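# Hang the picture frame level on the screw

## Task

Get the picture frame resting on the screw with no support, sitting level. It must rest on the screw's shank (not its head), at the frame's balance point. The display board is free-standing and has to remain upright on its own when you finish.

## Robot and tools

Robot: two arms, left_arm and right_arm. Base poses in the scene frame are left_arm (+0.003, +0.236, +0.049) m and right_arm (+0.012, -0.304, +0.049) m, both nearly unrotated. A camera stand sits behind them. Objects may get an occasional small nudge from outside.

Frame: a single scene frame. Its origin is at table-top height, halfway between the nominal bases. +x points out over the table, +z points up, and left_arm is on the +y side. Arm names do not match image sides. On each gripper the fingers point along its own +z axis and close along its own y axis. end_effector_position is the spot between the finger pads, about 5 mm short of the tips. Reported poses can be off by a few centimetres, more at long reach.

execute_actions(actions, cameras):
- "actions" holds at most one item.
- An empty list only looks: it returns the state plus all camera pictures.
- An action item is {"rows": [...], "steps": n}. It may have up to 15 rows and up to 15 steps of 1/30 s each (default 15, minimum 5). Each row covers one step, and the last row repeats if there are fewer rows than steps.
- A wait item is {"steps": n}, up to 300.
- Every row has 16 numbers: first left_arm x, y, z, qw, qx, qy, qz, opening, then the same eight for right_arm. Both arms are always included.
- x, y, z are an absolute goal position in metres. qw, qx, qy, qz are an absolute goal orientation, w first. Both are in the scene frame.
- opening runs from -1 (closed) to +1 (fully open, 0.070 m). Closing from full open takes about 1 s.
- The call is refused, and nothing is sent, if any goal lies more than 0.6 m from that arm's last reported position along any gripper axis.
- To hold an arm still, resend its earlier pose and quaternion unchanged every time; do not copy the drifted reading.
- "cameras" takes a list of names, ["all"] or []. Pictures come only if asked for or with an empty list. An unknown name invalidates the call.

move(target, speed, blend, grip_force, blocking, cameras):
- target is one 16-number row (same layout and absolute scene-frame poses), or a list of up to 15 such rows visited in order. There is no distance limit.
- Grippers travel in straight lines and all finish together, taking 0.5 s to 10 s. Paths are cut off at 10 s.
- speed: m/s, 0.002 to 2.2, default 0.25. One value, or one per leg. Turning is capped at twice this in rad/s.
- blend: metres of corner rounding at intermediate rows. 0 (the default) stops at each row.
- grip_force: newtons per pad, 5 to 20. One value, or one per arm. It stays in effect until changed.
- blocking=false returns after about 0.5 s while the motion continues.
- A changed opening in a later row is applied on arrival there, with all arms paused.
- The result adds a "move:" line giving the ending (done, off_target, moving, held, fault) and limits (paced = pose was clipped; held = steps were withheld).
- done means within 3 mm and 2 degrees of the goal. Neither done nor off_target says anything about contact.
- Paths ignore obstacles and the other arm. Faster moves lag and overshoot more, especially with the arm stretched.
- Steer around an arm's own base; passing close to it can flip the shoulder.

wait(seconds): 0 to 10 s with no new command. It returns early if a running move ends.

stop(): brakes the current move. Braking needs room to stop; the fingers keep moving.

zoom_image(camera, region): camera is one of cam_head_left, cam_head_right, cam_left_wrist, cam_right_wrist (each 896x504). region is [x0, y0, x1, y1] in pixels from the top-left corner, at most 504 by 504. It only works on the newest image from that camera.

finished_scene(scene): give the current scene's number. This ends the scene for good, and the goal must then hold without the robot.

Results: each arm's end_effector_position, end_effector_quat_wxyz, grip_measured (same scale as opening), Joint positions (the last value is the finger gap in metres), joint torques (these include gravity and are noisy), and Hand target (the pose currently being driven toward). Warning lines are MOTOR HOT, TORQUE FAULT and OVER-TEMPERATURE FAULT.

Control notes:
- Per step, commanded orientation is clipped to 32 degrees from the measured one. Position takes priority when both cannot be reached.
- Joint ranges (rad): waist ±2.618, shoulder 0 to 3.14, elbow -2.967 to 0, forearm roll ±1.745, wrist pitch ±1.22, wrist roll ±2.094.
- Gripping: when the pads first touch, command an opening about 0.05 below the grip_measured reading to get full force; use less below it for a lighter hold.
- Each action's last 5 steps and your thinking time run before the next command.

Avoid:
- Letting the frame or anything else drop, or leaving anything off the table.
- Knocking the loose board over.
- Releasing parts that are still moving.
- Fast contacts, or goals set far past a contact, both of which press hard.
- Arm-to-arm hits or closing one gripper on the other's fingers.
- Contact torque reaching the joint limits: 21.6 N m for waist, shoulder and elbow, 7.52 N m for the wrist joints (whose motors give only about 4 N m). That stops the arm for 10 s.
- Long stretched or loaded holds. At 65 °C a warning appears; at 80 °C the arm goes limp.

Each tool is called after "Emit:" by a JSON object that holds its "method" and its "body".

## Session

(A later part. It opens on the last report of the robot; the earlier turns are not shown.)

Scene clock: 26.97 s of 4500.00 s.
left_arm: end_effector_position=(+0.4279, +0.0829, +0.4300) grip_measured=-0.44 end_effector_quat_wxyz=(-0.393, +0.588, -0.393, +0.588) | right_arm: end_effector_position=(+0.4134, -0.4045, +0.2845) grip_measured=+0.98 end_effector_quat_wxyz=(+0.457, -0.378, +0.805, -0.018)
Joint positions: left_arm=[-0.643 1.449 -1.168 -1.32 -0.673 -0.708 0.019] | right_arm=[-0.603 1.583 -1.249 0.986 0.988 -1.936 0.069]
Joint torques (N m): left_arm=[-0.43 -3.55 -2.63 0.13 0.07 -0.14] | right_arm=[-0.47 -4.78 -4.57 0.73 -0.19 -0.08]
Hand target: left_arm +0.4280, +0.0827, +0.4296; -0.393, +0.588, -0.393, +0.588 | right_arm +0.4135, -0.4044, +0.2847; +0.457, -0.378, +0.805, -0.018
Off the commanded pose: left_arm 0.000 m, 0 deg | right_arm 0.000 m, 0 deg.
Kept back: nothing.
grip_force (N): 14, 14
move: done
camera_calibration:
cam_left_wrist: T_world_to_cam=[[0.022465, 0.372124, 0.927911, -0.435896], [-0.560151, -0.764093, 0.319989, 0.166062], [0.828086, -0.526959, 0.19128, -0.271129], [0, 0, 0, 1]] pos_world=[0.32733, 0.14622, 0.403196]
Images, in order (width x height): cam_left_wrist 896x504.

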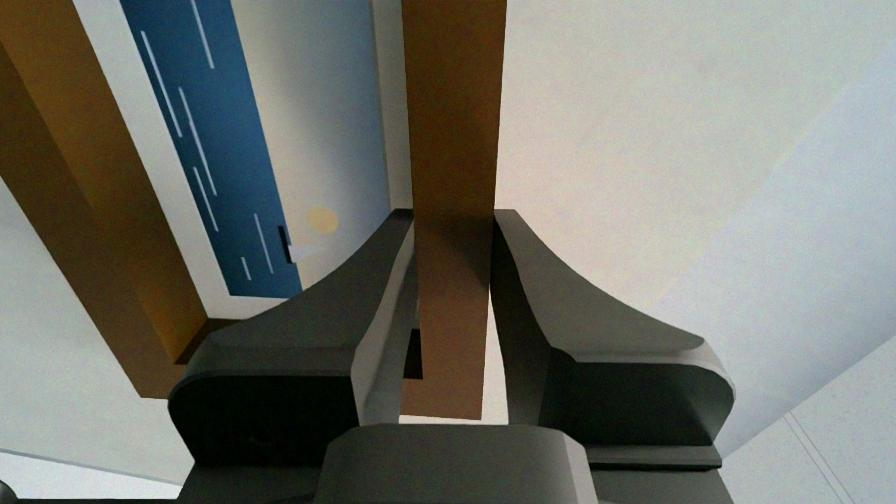

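Emit:
{"method": "move", "body": {"target": [[0.428,0.0829,0.4350,0.3928,-0.5879,0.3928,-0.5879,-0.56,0.4135,-0.4044,0.2847,0.457,-0.378,0.805,-0.018,1.0],[0.428,0.0649,0.4395,0.5,-0.5,0.5,-0.5,-0.56,0.4135,-0.4044,0.2847,0.457,-0.378,0.805,-0.018,1.0]], "speed": [0.04,0.08], "cameras": ["cam_head_left","cam_head_right","cam_left_wrist"]}}

Emit:
{"method": "zoom_image", "body": {"camera": "cam_head_left", "region": [350, 15, 470, 105]}}

Emit:
{"method": "zoom_image", "body": {"camera": "cam_head_right", "region": [345, 20, 465, 110]}}

Scene clock: 30.97 s of 4500.00 s.
left_arm: end_effector_position=(+0.4279, +0.0649, +0.4395) grip_measured=-0.45 end_effector_quat_wxyz=(+0.500, -0.500, +0.500, -0.500) | right_arm: end_effector_position=(+0.4134, -0.4045, +0.2845) grip_measured=+0.98 end_effector_quat_wxyz=(+0.457, -0.378, +0.805, -0.018)
Joint positions: left_arm=[-0.697 1.485 -1.244 -1.391 -0.715 -0.235 0.019] | right_arm=[-0.603 1.583 -1.249 0.986 0.988 -1.936 0.069]
Joint torques (N m): left_arm=[-0.5 -5.63 -4.26 0.86 -0.69 -0.02] | right_arm=[-0.46 -4.81 -4.5 0.74 -0.19 -0.09]
Hand target: left_arm +0.4280, +0.0649, +0.4395; +0.500, -0.500, +0.500, -0.500 | right_arm +0.4135, -0.4044, +0.2847; +0.457, -0.378, +0.805, -0.018
Off the commanded pose: left_arm 0.000 m, 0 deg | right_arm 0.000 m, 0 deg.
Kept back: nothing.
grip_force (N): 14, 14
move: done
camera_calibration:
cam_left_wrist: T_world_to_cam=[[0.0233239, -0.0124935, 0.99965, -0.445001], [-0.560591, -0.828088, 0.00273043, 0.292967], [0.827764, -0.560458, -0.026318, -0.184492], [0, 0, 0, 1]] pos_world=[0.32733, 0.133643, 0.43919]
Images, in order (width x height): cam_head_left 896x504, cam_head_right 896x504, cam_left_wrist 896x504.

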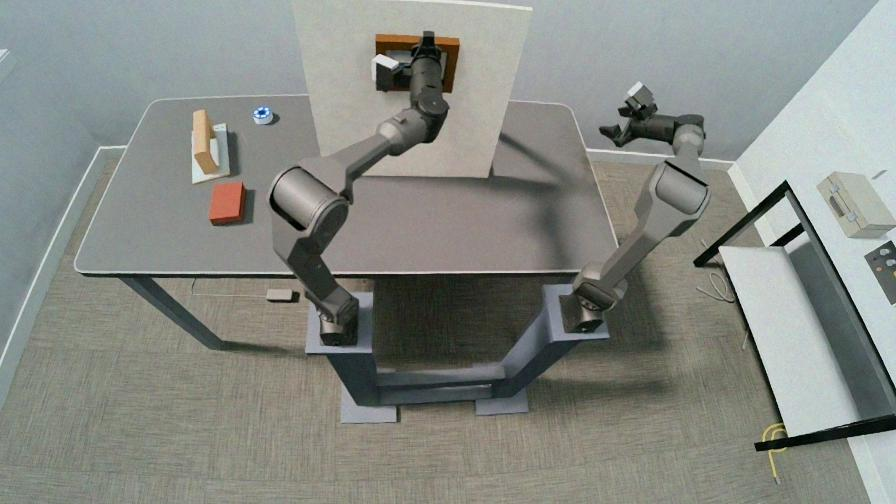

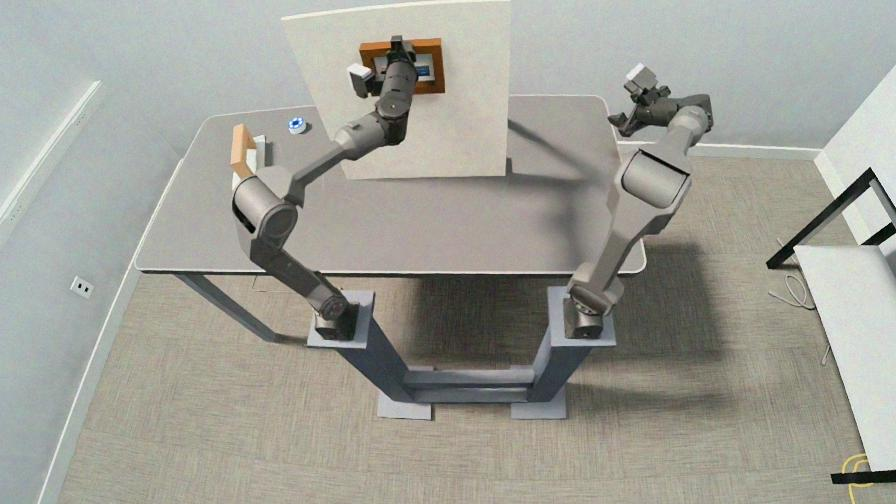

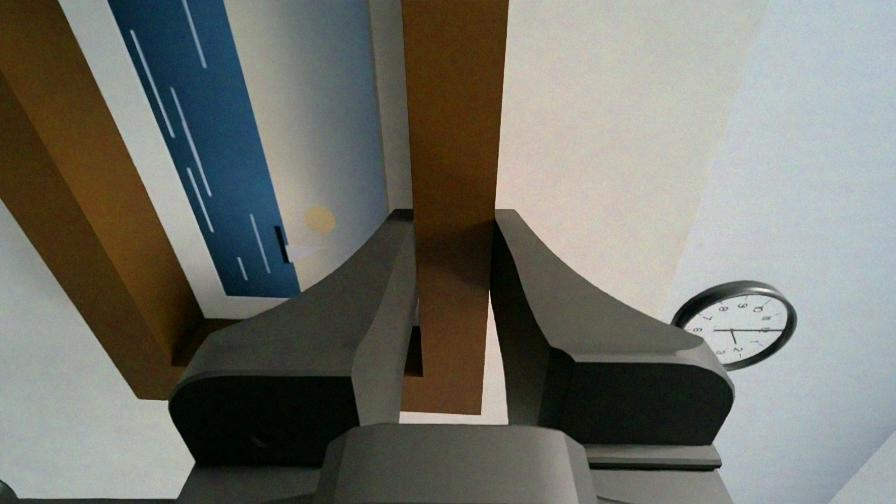

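Scaled by 4.200 from the camera's 896x504 image, which has a finer 1280x720 frame.

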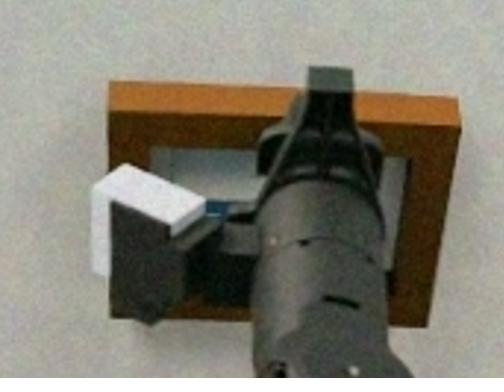

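Scaled by 4.200 from the camera's 896x504 image, which has a finer 1280x720 frame.

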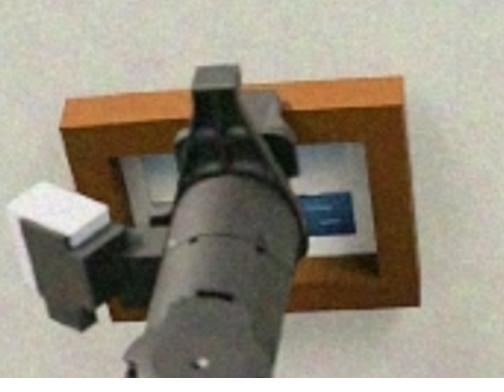

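Emit:
{"method": "move", "body": {"target": [[0.428,0.0625,0.4395,0.5,-0.5,0.5,-0.5,-0.56,0.4135,-0.4044,0.2847,0.457,-0.378,0.805,-0.018,1.0],[0.428,0.0625,0.4355,0.5,-0.5,0.5,-0.5,-0.56,0.4135,-0.4044,0.2847,0.457,-0.378,0.805,-0.018,1.0]], "speed": [0.03,0.02]}}

Emit:
{"method": "move", "body": {"target": [0.428,0.0625,0.4340,0.5,-0.5,0.5,-0.5,-0.56,0.4135,-0.4044,0.2847,0.457,-0.378,0.805,-0.018,1.0], "speed": 0.02}}

Emit:
{"method": "move", "body": {"target": [0.428,0.0625,0.4325,0.5,-0.5,0.5,-0.5,-0.56,0.4135,-0.4044,0.2847,0.457,-0.378,0.805,-0.018,1.0], "speed": 0.02, "cameras": ["cam_head_left","cam_head_right","cam_left_wrist"]}}

Scene clock: 34.23 s of 4500.00 s.
left_arm: end_effector_position=(+0.4280, +0.0628, +0.4358) grip_measured=-0.45 end_effector_quat_wxyz=(+0.500, -0.500, +0.500, -0.500) | right_arm: end_effector_position=(+0.4134, -0.4045, +0.2845) grip_measured=+0.98 end_effector_quat_wxyz=(+0.457, -0.378, +0.805, -0.018)
Joint positions: left_arm=[-0.703 1.492 -1.235 -1.376 -0.725 -0.258 0.019] | right_arm=[-0.603 1.583 -1.249 0.986 0.988 -1.936 0.069]
Joint torques (N m): left_arm=[-0.71 -5.86 -3.51 1.04 -0.78 0.09] | right_arm=[-0.48 -4.8 -4.54 0.77 -0.19 -0.08]
Hand target: left_arm +0.4280, +0.0625, +0.4355; +0.500, -0.500, +0.500, -0.500 | right_arm +0.4135, -0.4044, +0.2847; +0.457, -0.378, +0.805, -0.018
Off the commanded pose: left_arm 0.000 m, 0 deg | right_arm 0.000 m, 0 deg.
Kept back: nothing.
grip_force (N): 14, 14
move: done

Scene clock: 34.93 s of 4500.00 s.
left_arm: end_effector_position=(+0.4280, +0.0628, +0.4342) grip_measured=-0.45 end_effector_quat_wxyz=(+0.500, -0.500, +0.500, -0.500) | right_arm: end_effector_position=(+0.4134, -0.4045, +0.2845) grip_measured=+0.98 end_effector_quat_wxyz=(+0.457, -0.378, +0.805, -0.018)
Joint positions: left_arm=[-0.703 1.492 -1.23 -1.371 -0.726 -0.265 0.019] | right_arm=[-0.603 1.583 -1.249 0.986 0.988 -1.936 0.069]
Joint torques (N m): left_arm=[-0.75 -5.83 -3.54 1.07 -0.79 -0.03] | right_arm=[-0.46 -4.82 -4.54 0.77 -0.19 -0.08]
Hand target: left_arm +0.4280, +0.0625, +0.4340; +0.500, -0.500, +0.500, -0.500 | right_arm +0.4135, -0.4044, +0.2847; +0.457, -0.378, +0.805, -0.018
Off the commanded pose: left_arm 0.000 m, 0 deg | right_arm 0.000 m, 0 deg.
Kept back: nothing.
grip_force (N): 14, 14
move: done

Scene clock: 35.63 s of 4500.00 s.
left_arm: end_effector_position=(+0.4280, +0.0627, +0.4328) grip_measured=-0.45 end_effector_quat_wxyz=(+0.500, -0.500, +0.500, -0.500) | right_arm: end_effector_position=(+0.4134, -0.4045, +0.2845) grip_measured=+0.98 end_effector_quat_wxyz=(+0.457, -0.378, +0.805, -0.018)
Joint positions: left_arm=[-0.703 1.492 -1.225 -1.363 -0.727 -0.275 0.019] | right_arm=[-0.603 1.583 -1.249 0.986 0.988 -1.936 0.069]
Joint torques (N m): left_arm=[-0.7 -5.8 -3.52 1.09 -0.79 -0.01] | right_arm=[-0.51 -4.83 -4.55 0.78 -0.19 -0.09]
Hand target: left_arm +0.4280, +0.0625, +0.4325; +0.500, -0.500, +0.500, -0.500 | right_arm +0.4135, -0.4044, +0.2847; +0.457, -0.378, +0.805, -0.018
Off the commanded pose: left_arm 0.000 m, 0 deg | right_arm 0.000 m, 0 deg.
Kept back: nothing.
grip_force (N): 14, 14
move: done
camera_calibration:
cam_left_wrist: T_world_to_cam=[[0.0229241, -0.0106151, 0.999681, -0.438267], [-0.560097, -0.828417, 0.00404731, 0.290506], [0.82811, -0.560011, -0.0249362, -0.186898], [0, 0, 0, 1]] pos_world=[0.32753, 0.131343, 0.432291]
Images, in order (width x height): cam_head_left 896x504, cam_head_right 896x504, cam_left_wrist 896x504.

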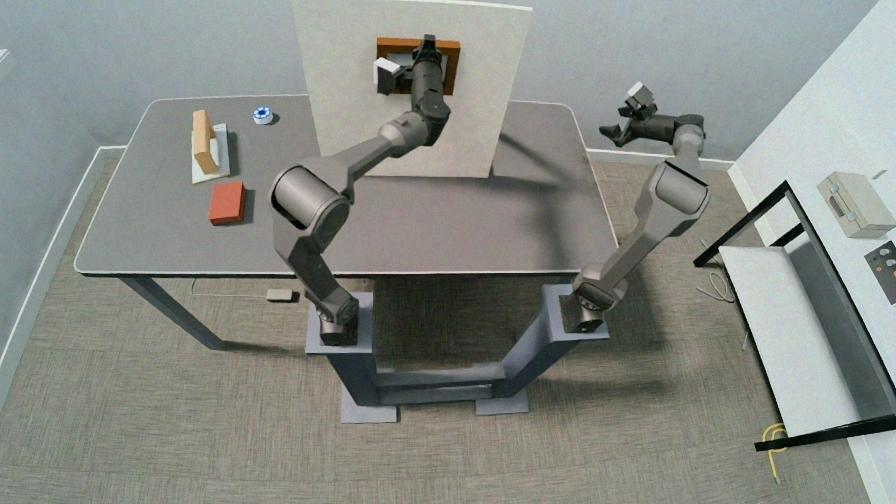

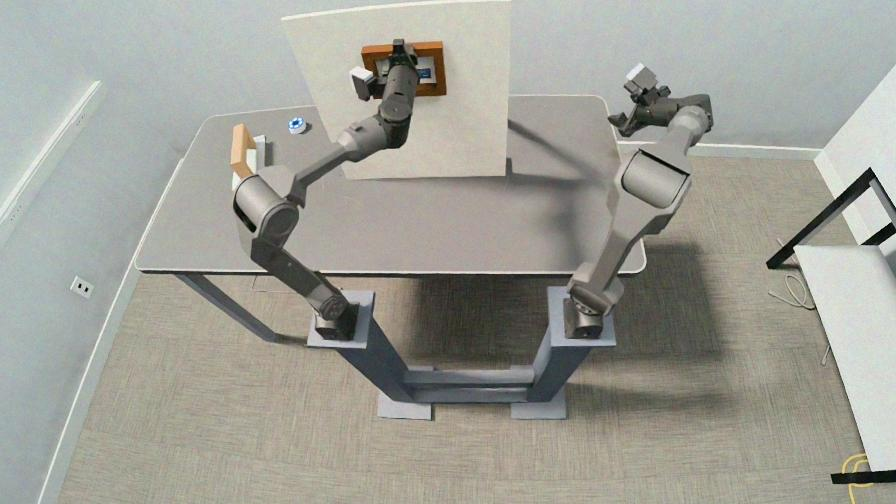

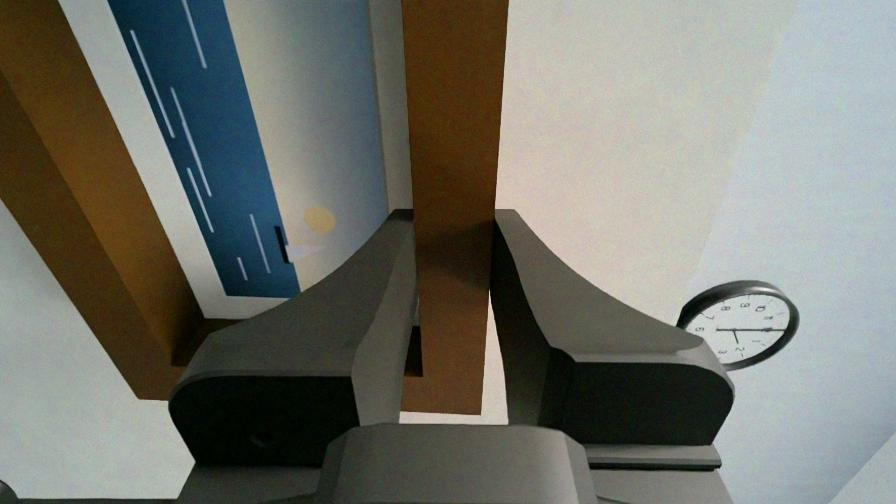

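Emit:
{"method": "move", "body": {"target": [0.428,0.0625,0.4310,0.5,-0.5,0.5,-0.5,-0.56,0.4135,-0.4044,0.2847,0.457,-0.378,0.805,-0.018,1.0], "speed": 0.02}}

Emit:
{"method": "move", "body": {"target": [0.428,0.0625,0.4295,0.5,-0.5,0.5,-0.5,-0.56,0.4135,-0.4044,0.2847,0.457,-0.378,0.805,-0.018,1.0], "speed": 0.02}}

Emit:
{"method": "move", "body": {"target": [0.428,0.0625,0.4280,0.5,-0.5,0.5,-0.5,-0.56,0.4135,-0.4044,0.2847,0.457,-0.378,0.805,-0.018,1.0], "speed": 0.02, "cameras": ["cam_head_left","cam_head_right"]}}

Emit:
{"method": "zoom_image", "body": {"camera": "cam_head_left", "region": [350, 15, 470, 105]}}

Emit:
{"method": "zoom_image", "body": {"camera": "cam_head_right", "region": [345, 20, 465, 110]}}

Scene clock: 36.73 s of 4500.00 s.
left_arm: end_effector_position=(+0.4280, +0.0628, +0.4319) grip_measured=-0.45 end_effector_quat_wxyz=(+0.500, -0.500, +0.499, -0.501) | right_arm: end_effector_position=(+0.4134, -0.4045, +0.2845) grip_measured=+0.98 end_effector_quat_wxyz=(+0.457, -0.378, +0.805, -0.018)
Joint positions: left_arm=[-0.703 1.492 -1.22 -1.356 -0.729 -0.283 0.019] | right_arm=[-0.603 1.583 -1.249 0.986 0.988 -1.936 0.069]
Joint torques (N m): left_arm=[-0.64 -5.44 -2.3 0.46 -0.66 -0.1] | right_arm=[-0.46 -4.81 -4.54 0.79 -0.19 -0.08]
Hand target: left_arm +0.4280, +0.0625, +0.4310; +0.500, -0.500, +0.500, -0.500 | right_arm +0.4135, -0.4044, +0.2847; +0.457, -0.378, +0.805, -0.018
Off the commanded pose: left_arm 0.001 m, 0 deg | right_arm 0.000 m, 0 deg.
Kept back: nothing.
grip_force (N): 14, 14
move: done

Scene clock: 37.43 s of 4500.00 s.
left_arm: end_effector_position=(+0.4279, +0.0630, +0.4311) grip_measured=-0.45 end_effector_quat_wxyz=(+0.501, -0.499, +0.499, -0.501) | right_arm: end_effector_position=(+0.4134, -0.4045, +0.2845) grip_measured=+0.98 end_effector_quat_wxyz=(+0.457, -0.378, +0.805, -0.018)
Joint positions: left_arm=[-0.703 1.492 -1.215 -1.349 -0.731 -0.292 0.019] | right_arm=[-0.603 1.583 -1.249 0.986 0.988 -1.936 0.069]
Joint torques (N m): left_arm=[-0.23 -4.42 0 -0.67 -0.31 -0.27] | right_arm=[-0.44 -4.83 -4.57 0.8 -0.18 -0.08]
Hand target: left_arm +0.4280, +0.0625, +0.4295; +0.500, -0.500, +0.500, -0.500 | right_arm +0.4135, -0.4044, +0.2847; +0.457, -0.378, +0.805, -0.018
Off the commanded pose: left_arm 0.002 m, 0 deg | right_arm 0.000 m, 0 deg.
Kept back: nothing.
grip_force (N): 14, 14
move: done

Scene clock: 38.13 s of 4500.00 s.
left_arm: end_effector_position=(+0.4277, +0.0615, +0.4274) grip_measured=-0.45 end_effector_quat_wxyz=(+0.499, -0.500, +0.501, -0.500) | right_arm: end_effector_position=(+0.4134, -0.4045, +0.2845) grip_measured=+0.98 end_effector_quat_wxyz=(+0.457, -0.378, +0.805, -0.018)
Joint positions: left_arm=[-0.705 1.494 -1.207 -1.345 -0.729 -0.301 0.019] | right_arm=[-0.603 1.583 -1.249 0.986 0.988 -1.936 0.069]
Joint torques (N m): left_arm=[2.98 -3.95 -1.89 0 -1.61 -0.15] | right_arm=[-0.5 -4.8 -4.54 0.8 -0.19 -0.08]
Hand target: left_arm +0.4280, +0.0625, +0.4280; +0.500, -0.500, +0.500, -0.500 | right_arm +0.4135, -0.4044, +0.2847; +0.457, -0.378, +0.805, -0.018
Off the commanded pose: left_arm 0.001 m, 0 deg | right_arm 0.000 m, 0 deg.
Kept back: nothing.
grip_force (N): 14, 14
move: done
Images, in order (width x height): cam_head_left 896x504, cam_head_right 896x504.

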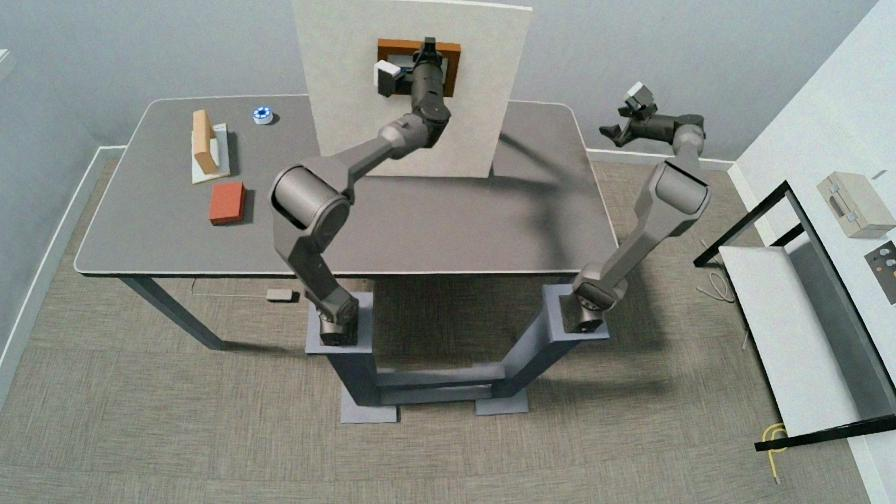

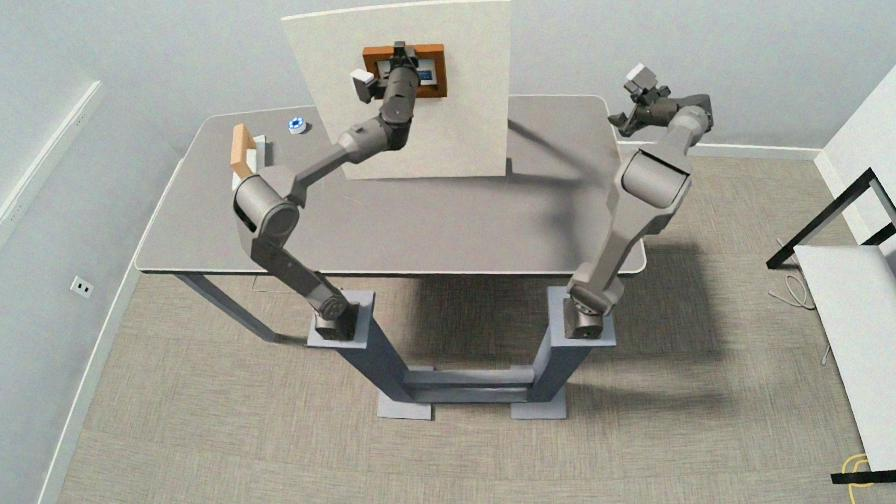

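Scaled by 4.200 from the camera's 896x504 image, which has a finer 1280x720 frame.

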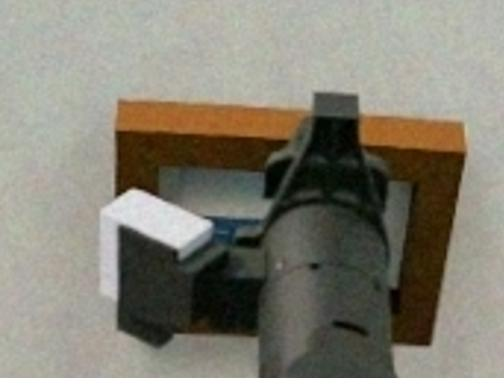

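Scaled by 4.200 from the camera's 896x504 image, which has a finer 1280x720 frame.

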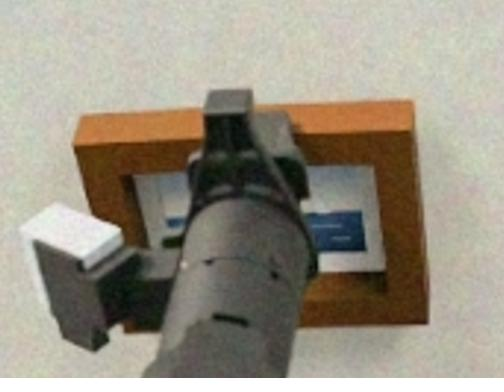

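Emit:
{"method": "move", "body": {"target": [0.428,0.0625,0.4282,0.5,-0.5,0.5,-0.5,-0.56,0.4135,-0.4044,0.2847,0.457,-0.378,0.805,-0.018,1.0], "speed": 0.02, "cameras": ["cam_left_wrist"]}}

Emit:
{"method": "zoom_image", "body": {"camera": "cam_left_wrist", "region": [340, 150, 580, 340]}}

Scene clock: 39.67 s of 4500.00 s.
left_arm: end_effector_position=(+0.4279, +0.0621, +0.4278) grip_measured=-0.45 end_effector_quat_wxyz=(+0.500, -0.500, +0.501, -0.500) | right_arm: end_effector_position=(+0.4134, -0.4045, +0.2845) grip_measured=+0.98 end_effector_quat_wxyz=(+0.457, -0.378, +0.805, -0.018)
Joint positions: left_arm=[-0.704 1.494 -1.208 -1.345 -0.73 -0.3 0.019] | right_arm=[-0.603 1.583 -1.249 0.986 0.988 -1.936 0.069]
Joint torques (N m): left_arm=[6.66 -5.96 -3.23 -0.12 -2.71 0.05] | right_arm=[-0.47 -4.76 -4.53 0.8 -0.18 -0.09]
Hand target: left_arm +0.4280, +0.0625, +0.4282; +0.500, -0.500, +0.500, -0.500 | right_arm +0.4135, -0.4044, +0.2847; +0.457, -0.378, +0.805, -0.018
Off the commanded pose: left_arm 0.001 m, 0 deg | right_arm 0.000 m, 0 deg.
Kept back: nothing.
grip_force (N): 14, 14
move: done
camera_calibration:
cam_left_wrist: T_world_to_cam=[[0.0241854, -0.0117884, 0.999638, -0.433711], [-0.561471, -0.827488, 0.00382605, 0.29056], [0.827143, -0.56136, -0.0266319, -0.18594], [0, 0, 0, 1]] pos_world=[0.327429, 0.130943, 0.42749]
Images, in order (width x height): cam_left_wrist 896x504.

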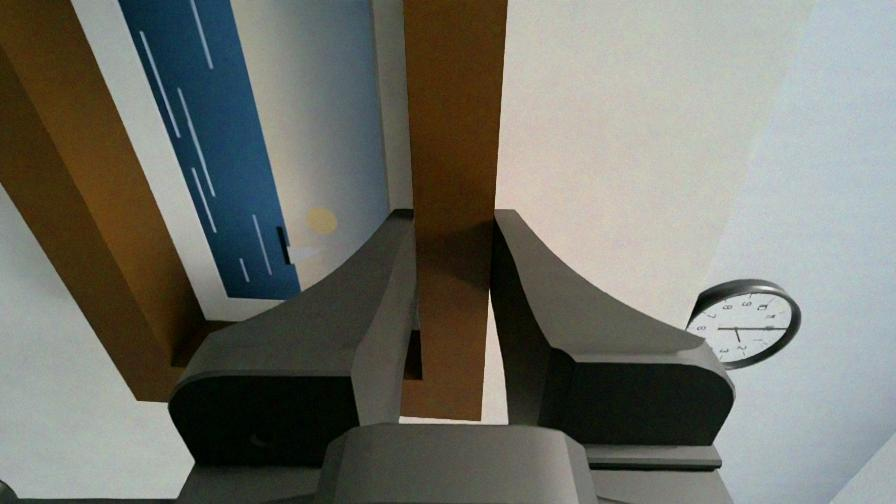

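Scaled by 2.100 from the camera's 896x504 image, which has a finer 1280x720 frame.

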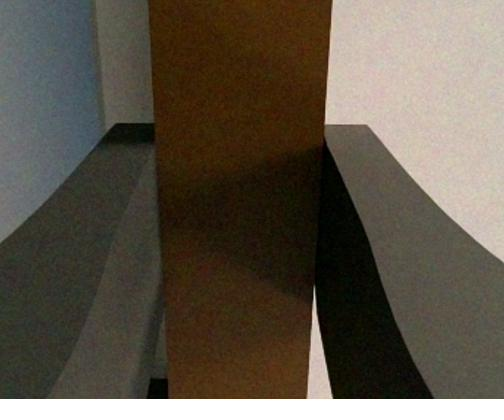

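Emit:
{"method": "move", "body": {"target": [0.428,0.0615,0.4275,0.5,-0.5,0.5,-0.5,-0.56,0.4135,-0.4044,0.2847,0.457,-0.378,0.805,-0.018,1.0], "speed": 0.02}}

Emit:
{"method": "move", "body": {"target": [0.428,0.0615,0.4265,0.5,-0.5,0.5,-0.5,-0.56,0.4135,-0.4044,0.2847,0.457,-0.378,0.805,-0.018,1.0], "speed": 0.02}}

Scene clock: 40.93 s of 4500.00 s.
left_arm: end_effector_position=(+0.4279, +0.0625, +0.4278) grip_measured=-0.45 end_effector_quat_wxyz=(+0.501, -0.500, +0.499, -0.500) | right_arm: end_effector_position=(+0.4134, -0.4045, +0.2845) grip_measured=+0.98 end_effector_quat_wxyz=(+0.457, -0.378, +0.805, -0.018)
Joint positions: left_arm=[-0.705 1.495 -1.208 -1.344 -0.735 -0.302 0.019] | right_arm=[-0.603 1.583 -1.249 0.986 0.988 -1.936 0.069]
Joint torques (N m): left_arm=[5.13 -5.06 -2.98 0.32 -2.62 -0.15] | right_arm=[-0.48 -4.79 -4.53 0.82 -0.18 -0.08]
Hand target: left_arm +0.4280, +0.0615, +0.4275; +0.500, -0.500, +0.500, -0.500 | right_arm +0.4135, -0.4044, +0.2847; +0.457, -0.378, +0.805, -0.018
Off the commanded pose: left_arm 0.001 m, 0 deg | right_arm 0.000 m, 0 deg.
Kept back: nothing.
grip_force (N): 14, 14
move: done

Scene clock: 41.63 s of 4500.00 s.
left_arm: end_effector_position=(+0.4281, +0.0623, +0.4278) grip_measured=-0.45 end_effector_quat_wxyz=(+0.501, -0.500, +0.499, -0.501) | right_arm: end_effector_position=(+0.4134, -0.4045, +0.2845) grip_measured=+0.98 end_effector_quat_wxyz=(+0.457, -0.378, +0.805, -0.018)
Joint positions: left_arm=[-0.705 1.496 -1.207 -1.339 -0.736 -0.308 0.019] | right_arm=[-0.603 1.583 -1.249 0.986 0.988 -1.936 0.069]
Joint torques (N m): left_arm=[3.75 -4.13 -0.77 -0.25 -1.88 -0.17] | right_arm=[-0.5 -4.77 -4.51 0.82 -0.18 -0.09]
Hand target: left_arm +0.4280, +0.0615, +0.4265; +0.500, -0.500, +0.500, -0.500 | right_arm +0.4135, -0.4044, +0.2847; +0.457, -0.378, +0.805, -0.018
Off the commanded pose: left_arm 0.002 m, 0 deg | right_arm 0.000 m, 0 deg.
Kept back: nothing.
grip_force (N): 14, 14
move: done

Emit:
{"method": "move", "body": {"target": [[0.428,0.0623,0.4277,0.5,-0.5,0.5,-0.5,-0.56,0.4135,-0.4044,0.2847,0.457,-0.378,0.805,-0.018,1.0],[0.428,0.0623,0.4277,0.5,-0.5,0.5,-0.5,-0.36,0.4135,-0.4044,0.2847,0.457,-0.378,0.805,-0.018,1.0]], "speed": 0.02, "cameras": ["cam_head_left","cam_head_right","cam_left_wrist"]}}

Emit:
{"method": "zoom_image", "body": {"camera": "cam_left_wrist", "region": [340, 150, 580, 340]}}

Emit:
{"method": "zoom_image", "body": {"camera": "cam_head_left", "region": [350, 15, 470, 105]}}

Emit:
{"method": "zoom_image", "body": {"camera": "cam_head_right", "region": [345, 20, 465, 110]}}

Scene clock: 43.70 s of 4500.00 s.
left_arm: end_effector_position=(+0.4286, +0.0634, +0.4267) grip_measured=-0.36 end_effector_quat_wxyz=(+0.501, -0.501, +0.500, -0.498) | right_arm: end_effector_position=(+0.4134, -0.4045, +0.2845) grip_measured=+0.98 end_effector_quat_wxyz=(+0.457, -0.378, +0.805, -0.018)
Joint positions: left_arm=[-0.702 1.496 -1.206 -1.343 -0.734 -0.303 0.022] | right_arm=[-0.603 1.583 -1.249 0.986 0.988 -1.936 0.069]
Joint torques (N m): left_arm=[-0.62 -5.81 -3.67 0.78 -0.31 -0.06] | right_arm=[-0.47 -4.79 -4.5 0.83 -0.18 -0.08]
Hand target: left_arm +0.4280, +0.0623, +0.4277; +0.500, -0.500, +0.500, -0.500 | right_arm +0.4135, -0.4044, +0.2847; +0.457, -0.378, +0.805, -0.018
Off the commanded pose: left_arm 0.002 m, 0 deg | right_arm 0.000 m, 0 deg.
Kept back: nothing.
grip_force (N): 14, 14
move: done
camera_calibration:
cam_left_wrist: T_world_to_cam=[[0.0251521, -0.0122875, 0.999608, -0.432949], [-0.557168, -0.830391, 0.00381206, 0.290431], [0.830019, -0.557046, -0.0277323, -0.186892], [0, 0, 0, 1]] pos_world=[0.327833, 0.131744, 0.426489]
Images, in order (width x height): cam_head_left 896x504, cam_head_right 896x504, cam_left_wrist 896x504.

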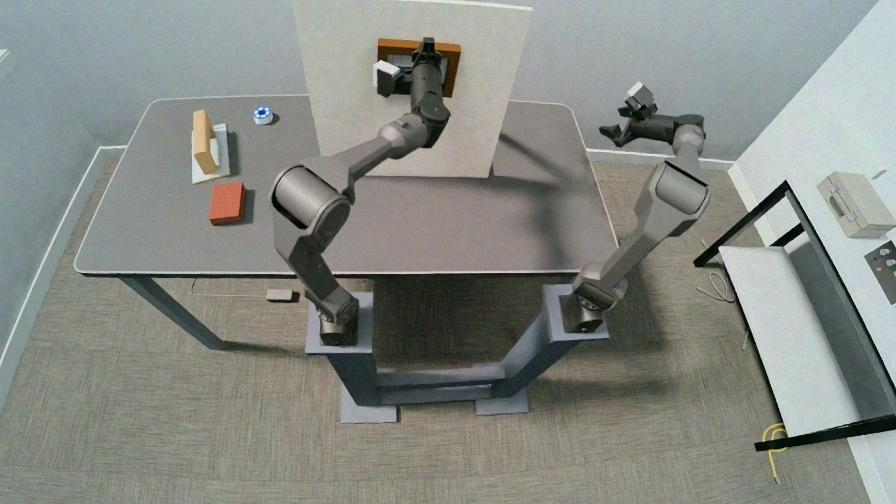

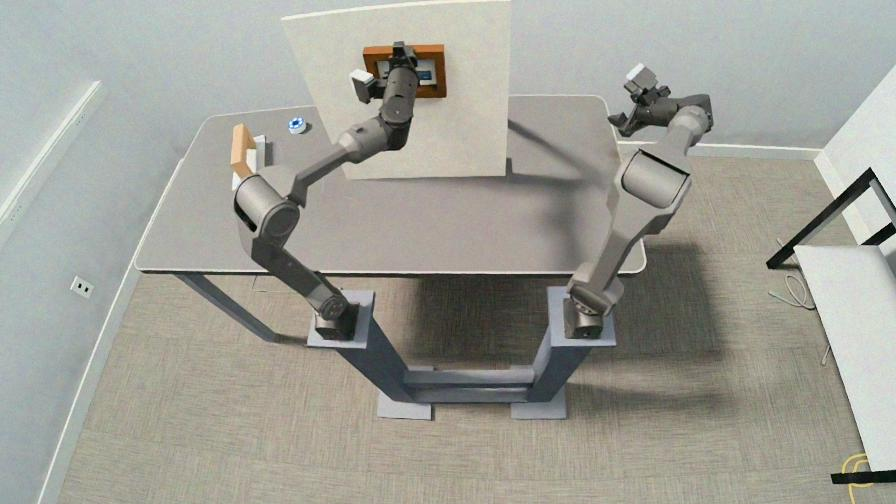

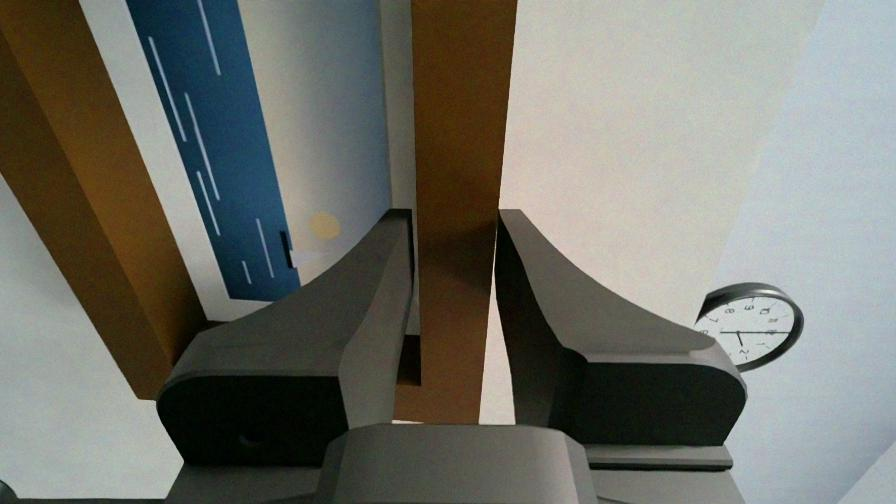

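Scaled by 2.100 from the camera's 896x504 image, which has a finer 1280x720 frame.

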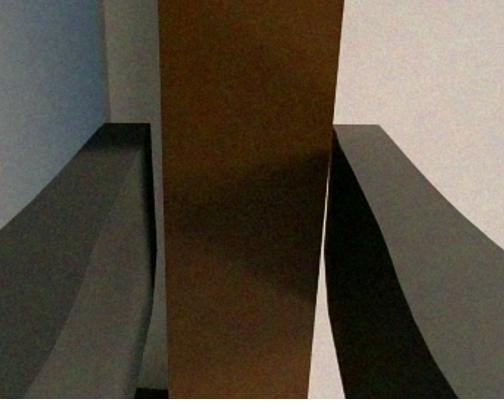

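Scaled by 4.200 from the camera's 896x504 image, which has a finer 1280x720 frame.

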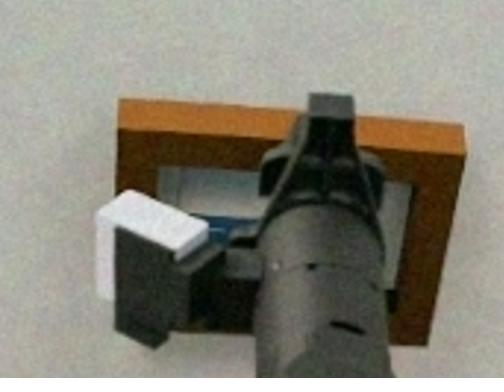

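Scaled by 4.200 from the camera's 896x504 image, which has a finer 1280x720 frame.

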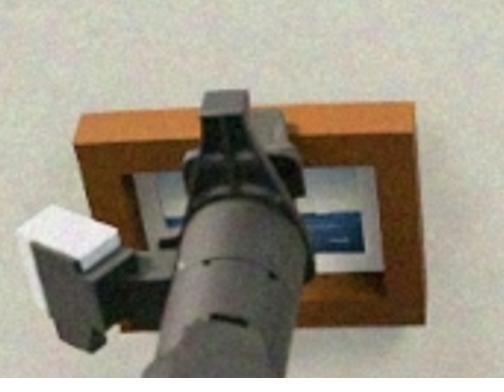

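Emit:
{"method": "move", "body": {"target": [[0.428,0.0623,0.4277,0.5,-0.5,0.5,-0.5,-0.15,0.4135,-0.4044,0.2847,0.457,-0.378,0.805,-0.018,1.0],[0.395,0.0623,0.4280,0.5,-0.5,0.5,-0.5,-0.15,0.4135,-0.4044,0.2847,0.457,-0.378,0.805,-0.018,1.0]], "speed": 0.05, "cameras": ["cam_head_left","cam_head_right","cam_left_wrist"]}}

Emit:
{"method": "zoom_image", "body": {"camera": "cam_head_left", "region": [350, 15, 470, 105]}}

Emit:
{"method": "zoom_image", "body": {"camera": "cam_head_right", "region": [345, 20, 465, 110]}}

Scene clock: 45.97 s of 4500.00 s.
left_arm: end_effector_position=(+0.3946, +0.0623, +0.4282) grip_measured=-0.15 end_effector_quat_wxyz=(+0.500, -0.500, +0.500, -0.500) | right_arm: end_effector_position=(+0.4134, -0.4045, +0.2845) grip_measured=+0.98 end_effector_quat_wxyz=(+0.457, -0.378, +0.805, -0.018)
Joint positions: left_arm=[-0.794 1.409 -1.122 -1.379 -0.818 -0.277 0.03] | right_arm=[-0.603 1.583 -1.249 0.986 0.988 -1.936 0.069]
Joint torques (N m): left_arm=[0.54 -5.1 -3.08 0.7 -0.23 0] | right_arm=[-0.5 -4.82 -4.53 0.85 -0.18 -0.09]
Hand target: left_arm +0.3950, +0.0623, +0.4280; +0.500, -0.500, +0.500, -0.500 | right_arm +0.4135, -0.4044, +0.2847; +0.457, -0.378, +0.805, -0.018
Off the commanded pose: left_arm 0.000 m, 0 deg | right_arm 0.000 m, 0 deg.
Kept back: nothing.
grip_force (N): 14, 14
move: done
camera_calibration:
cam_left_wrist: T_world_to_cam=[[0.0230062, -0.0106721, 0.999678, -0.43292], [-0.560096, -0.828418, 0.00404599, 0.271513], [0.828108, -0.560009, -0.0250361, -0.159396], [0, 0, 0, 1]] pos_world=[0.29403, 0.131043, 0.427691]
Images, in order (width x height): cam_head_left 896x504, cam_head_right 896x504, cam_left_wrist 896x504.

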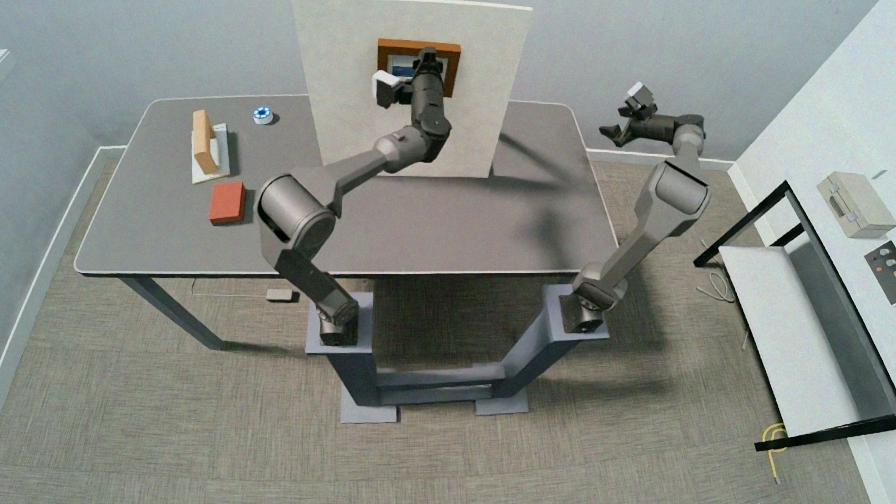

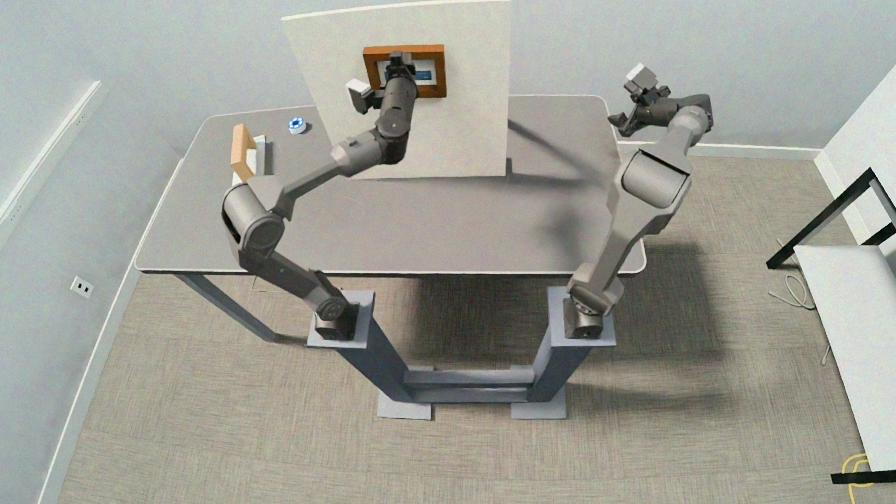

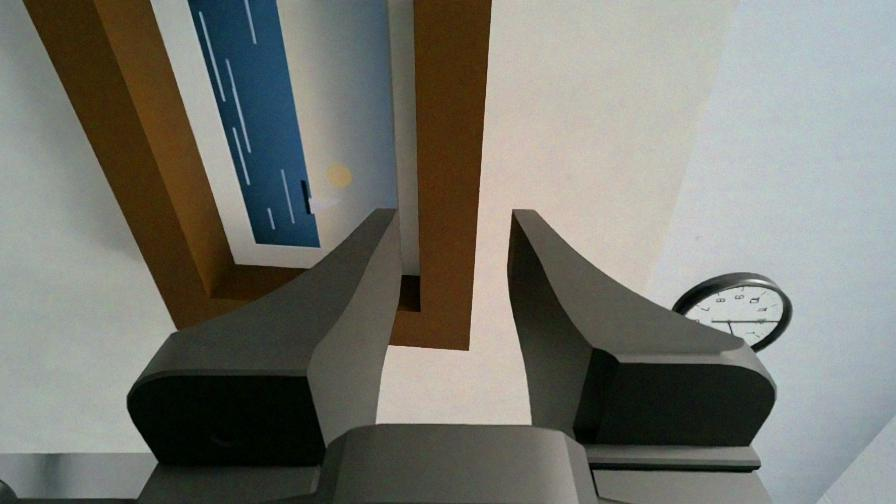

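Scaled by 4.200 from the camera's 896x504 image, which has a finer 1280x720 frame.

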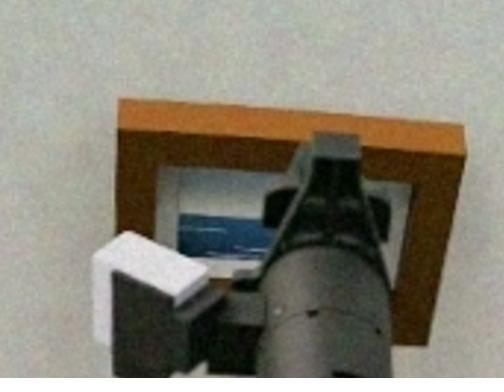

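Scaled by 4.200 from the camera's 896x504 image, which has a finer 1280x720 frame.

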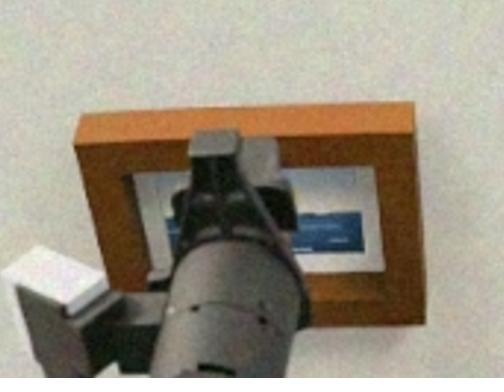

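Emit:
{"method": "move", "body": {"target": [0.35,0.20,0.36,0.5,-0.5,0.5,-0.5,0.3,0.4135,-0.4044,0.2847,0.457,-0.378,0.805,-0.018,1.0], "speed": 0.2, "cameras": ["cam_head_left","cam_head_right","cam_left_wrist"]}}

Emit:
{"method": "zoom_image", "body": {"camera": "cam_head_left", "region": [360, 25, 480, 115]}}

Emit:
{"method": "zoom_image", "body": {"camera": "cam_head_right", "region": [345, 25, 465, 115]}}

Scene clock: 47.97 s of 4500.00 s.
left_arm: end_effector_position=(+0.3500, +0.1999, +0.3603) grip_measured=+0.30 end_effector_quat_wxyz=(+0.500, -0.500, +0.500, -0.500) | right_arm: end_effector_position=(+0.4134, -0.4045, +0.2845) grip_measured=+0.98 end_effector_quat_wxyz=(+0.457, -0.378, +0.805, -0.018)
Joint positions: left_arm=[-0.279 1.037 -0.563 -0.658 -0.476 -0.969 0.045] | right_arm=[-0.603 1.583 -1.249 0.986 0.988 -1.936 0.069]
Joint torques (N m): left_arm=[-0.07 -3.27 -2.55 0.21 -0.96 0.1] | right_arm=[-0.46 -4.78 -4.53 0.86 -0.18 -0.09]
Hand target: left_arm +0.3500, +0.2000, +0.3600; +0.500, -0.500, +0.500, -0.500 | right_arm +0.4135, -0.4044, +0.2847; +0.457, -0.378, +0.805, -0.018
Off the commanded pose: left_arm 0.000 m, 0 deg | right_arm 0.000 m, 0 deg.
Kept back: nothing.
grip_force (N): 14, 14
move: done
camera_calibration:
cam_left_wrist: T_world_to_cam=[[0.0224479, -0.010774, 0.99969, -0.362288], [-0.560171, -0.828369, 0.00365087, 0.360919], [0.828073, -0.560079, -0.0246304, -0.047365], [0, 0, 0, 1]] pos_world=[0.24953, 0.268543, 0.359691]
Images, in order (width x height): cam_head_left 896x504, cam_head_right 896x504, cam_left_wrist 896x504.

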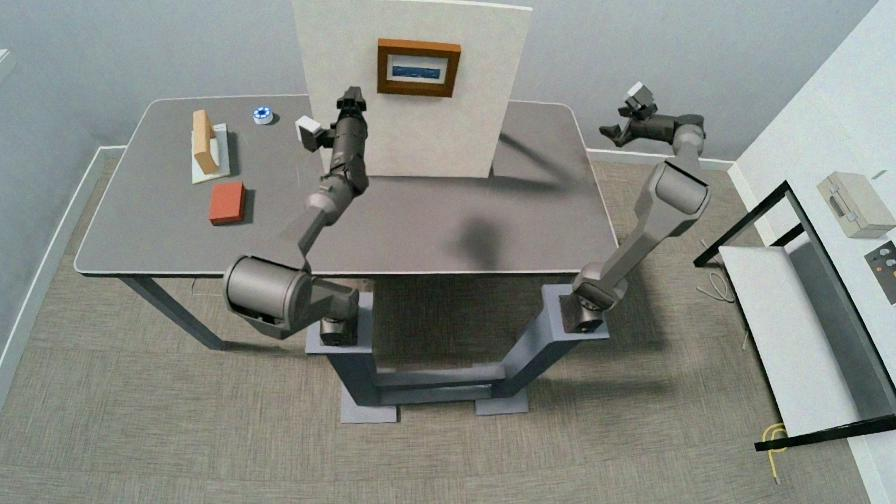

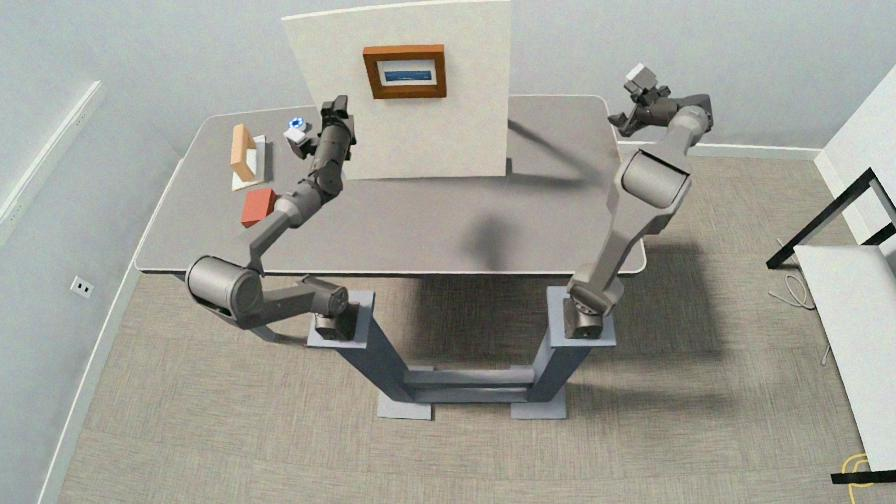

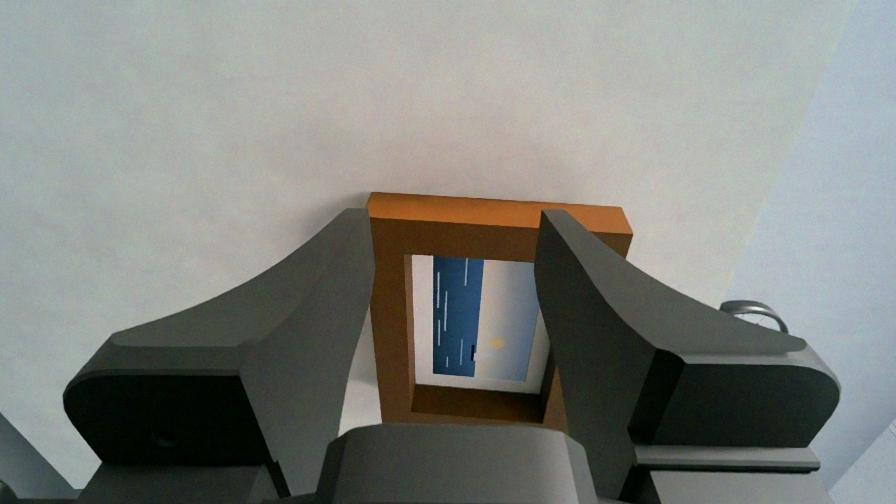

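Scaled by 4.200 from the camera's 896x504 image, which has a finer 1280x720 frame.

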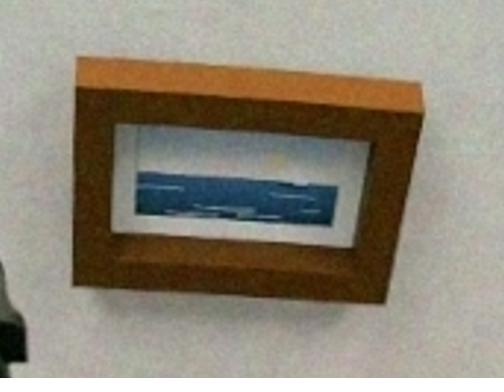

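Scaled by 4.200 from the camera's 896x504 image, which has a finer 1280x720 frame.

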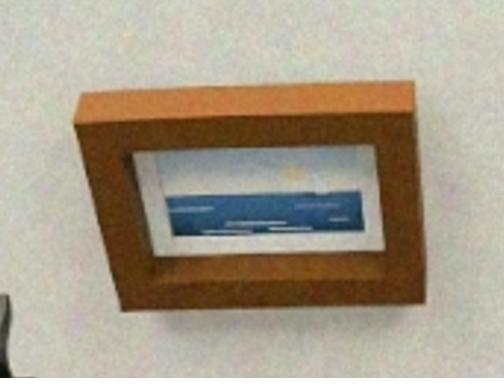

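Emit:
{"method": "zoom_image", "body": {"camera": "cam_head_right", "region": [330, 140, 530, 200]}}

Emit:
{"method": "zoom_image", "body": {"camera": "cam_head_left", "region": [310, 140, 510, 200]}}

Scaled by 2.520 from the camera's 896x504 image, which has a finer 1280x720 frame.

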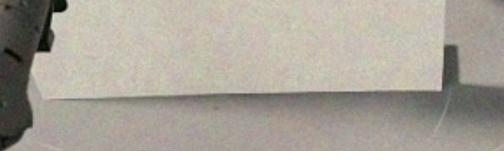

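Scaled by 2.520 from the camera's 896x504 image, which has a finer 1280x720 frame.

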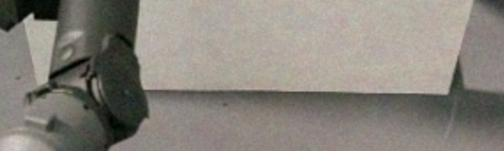

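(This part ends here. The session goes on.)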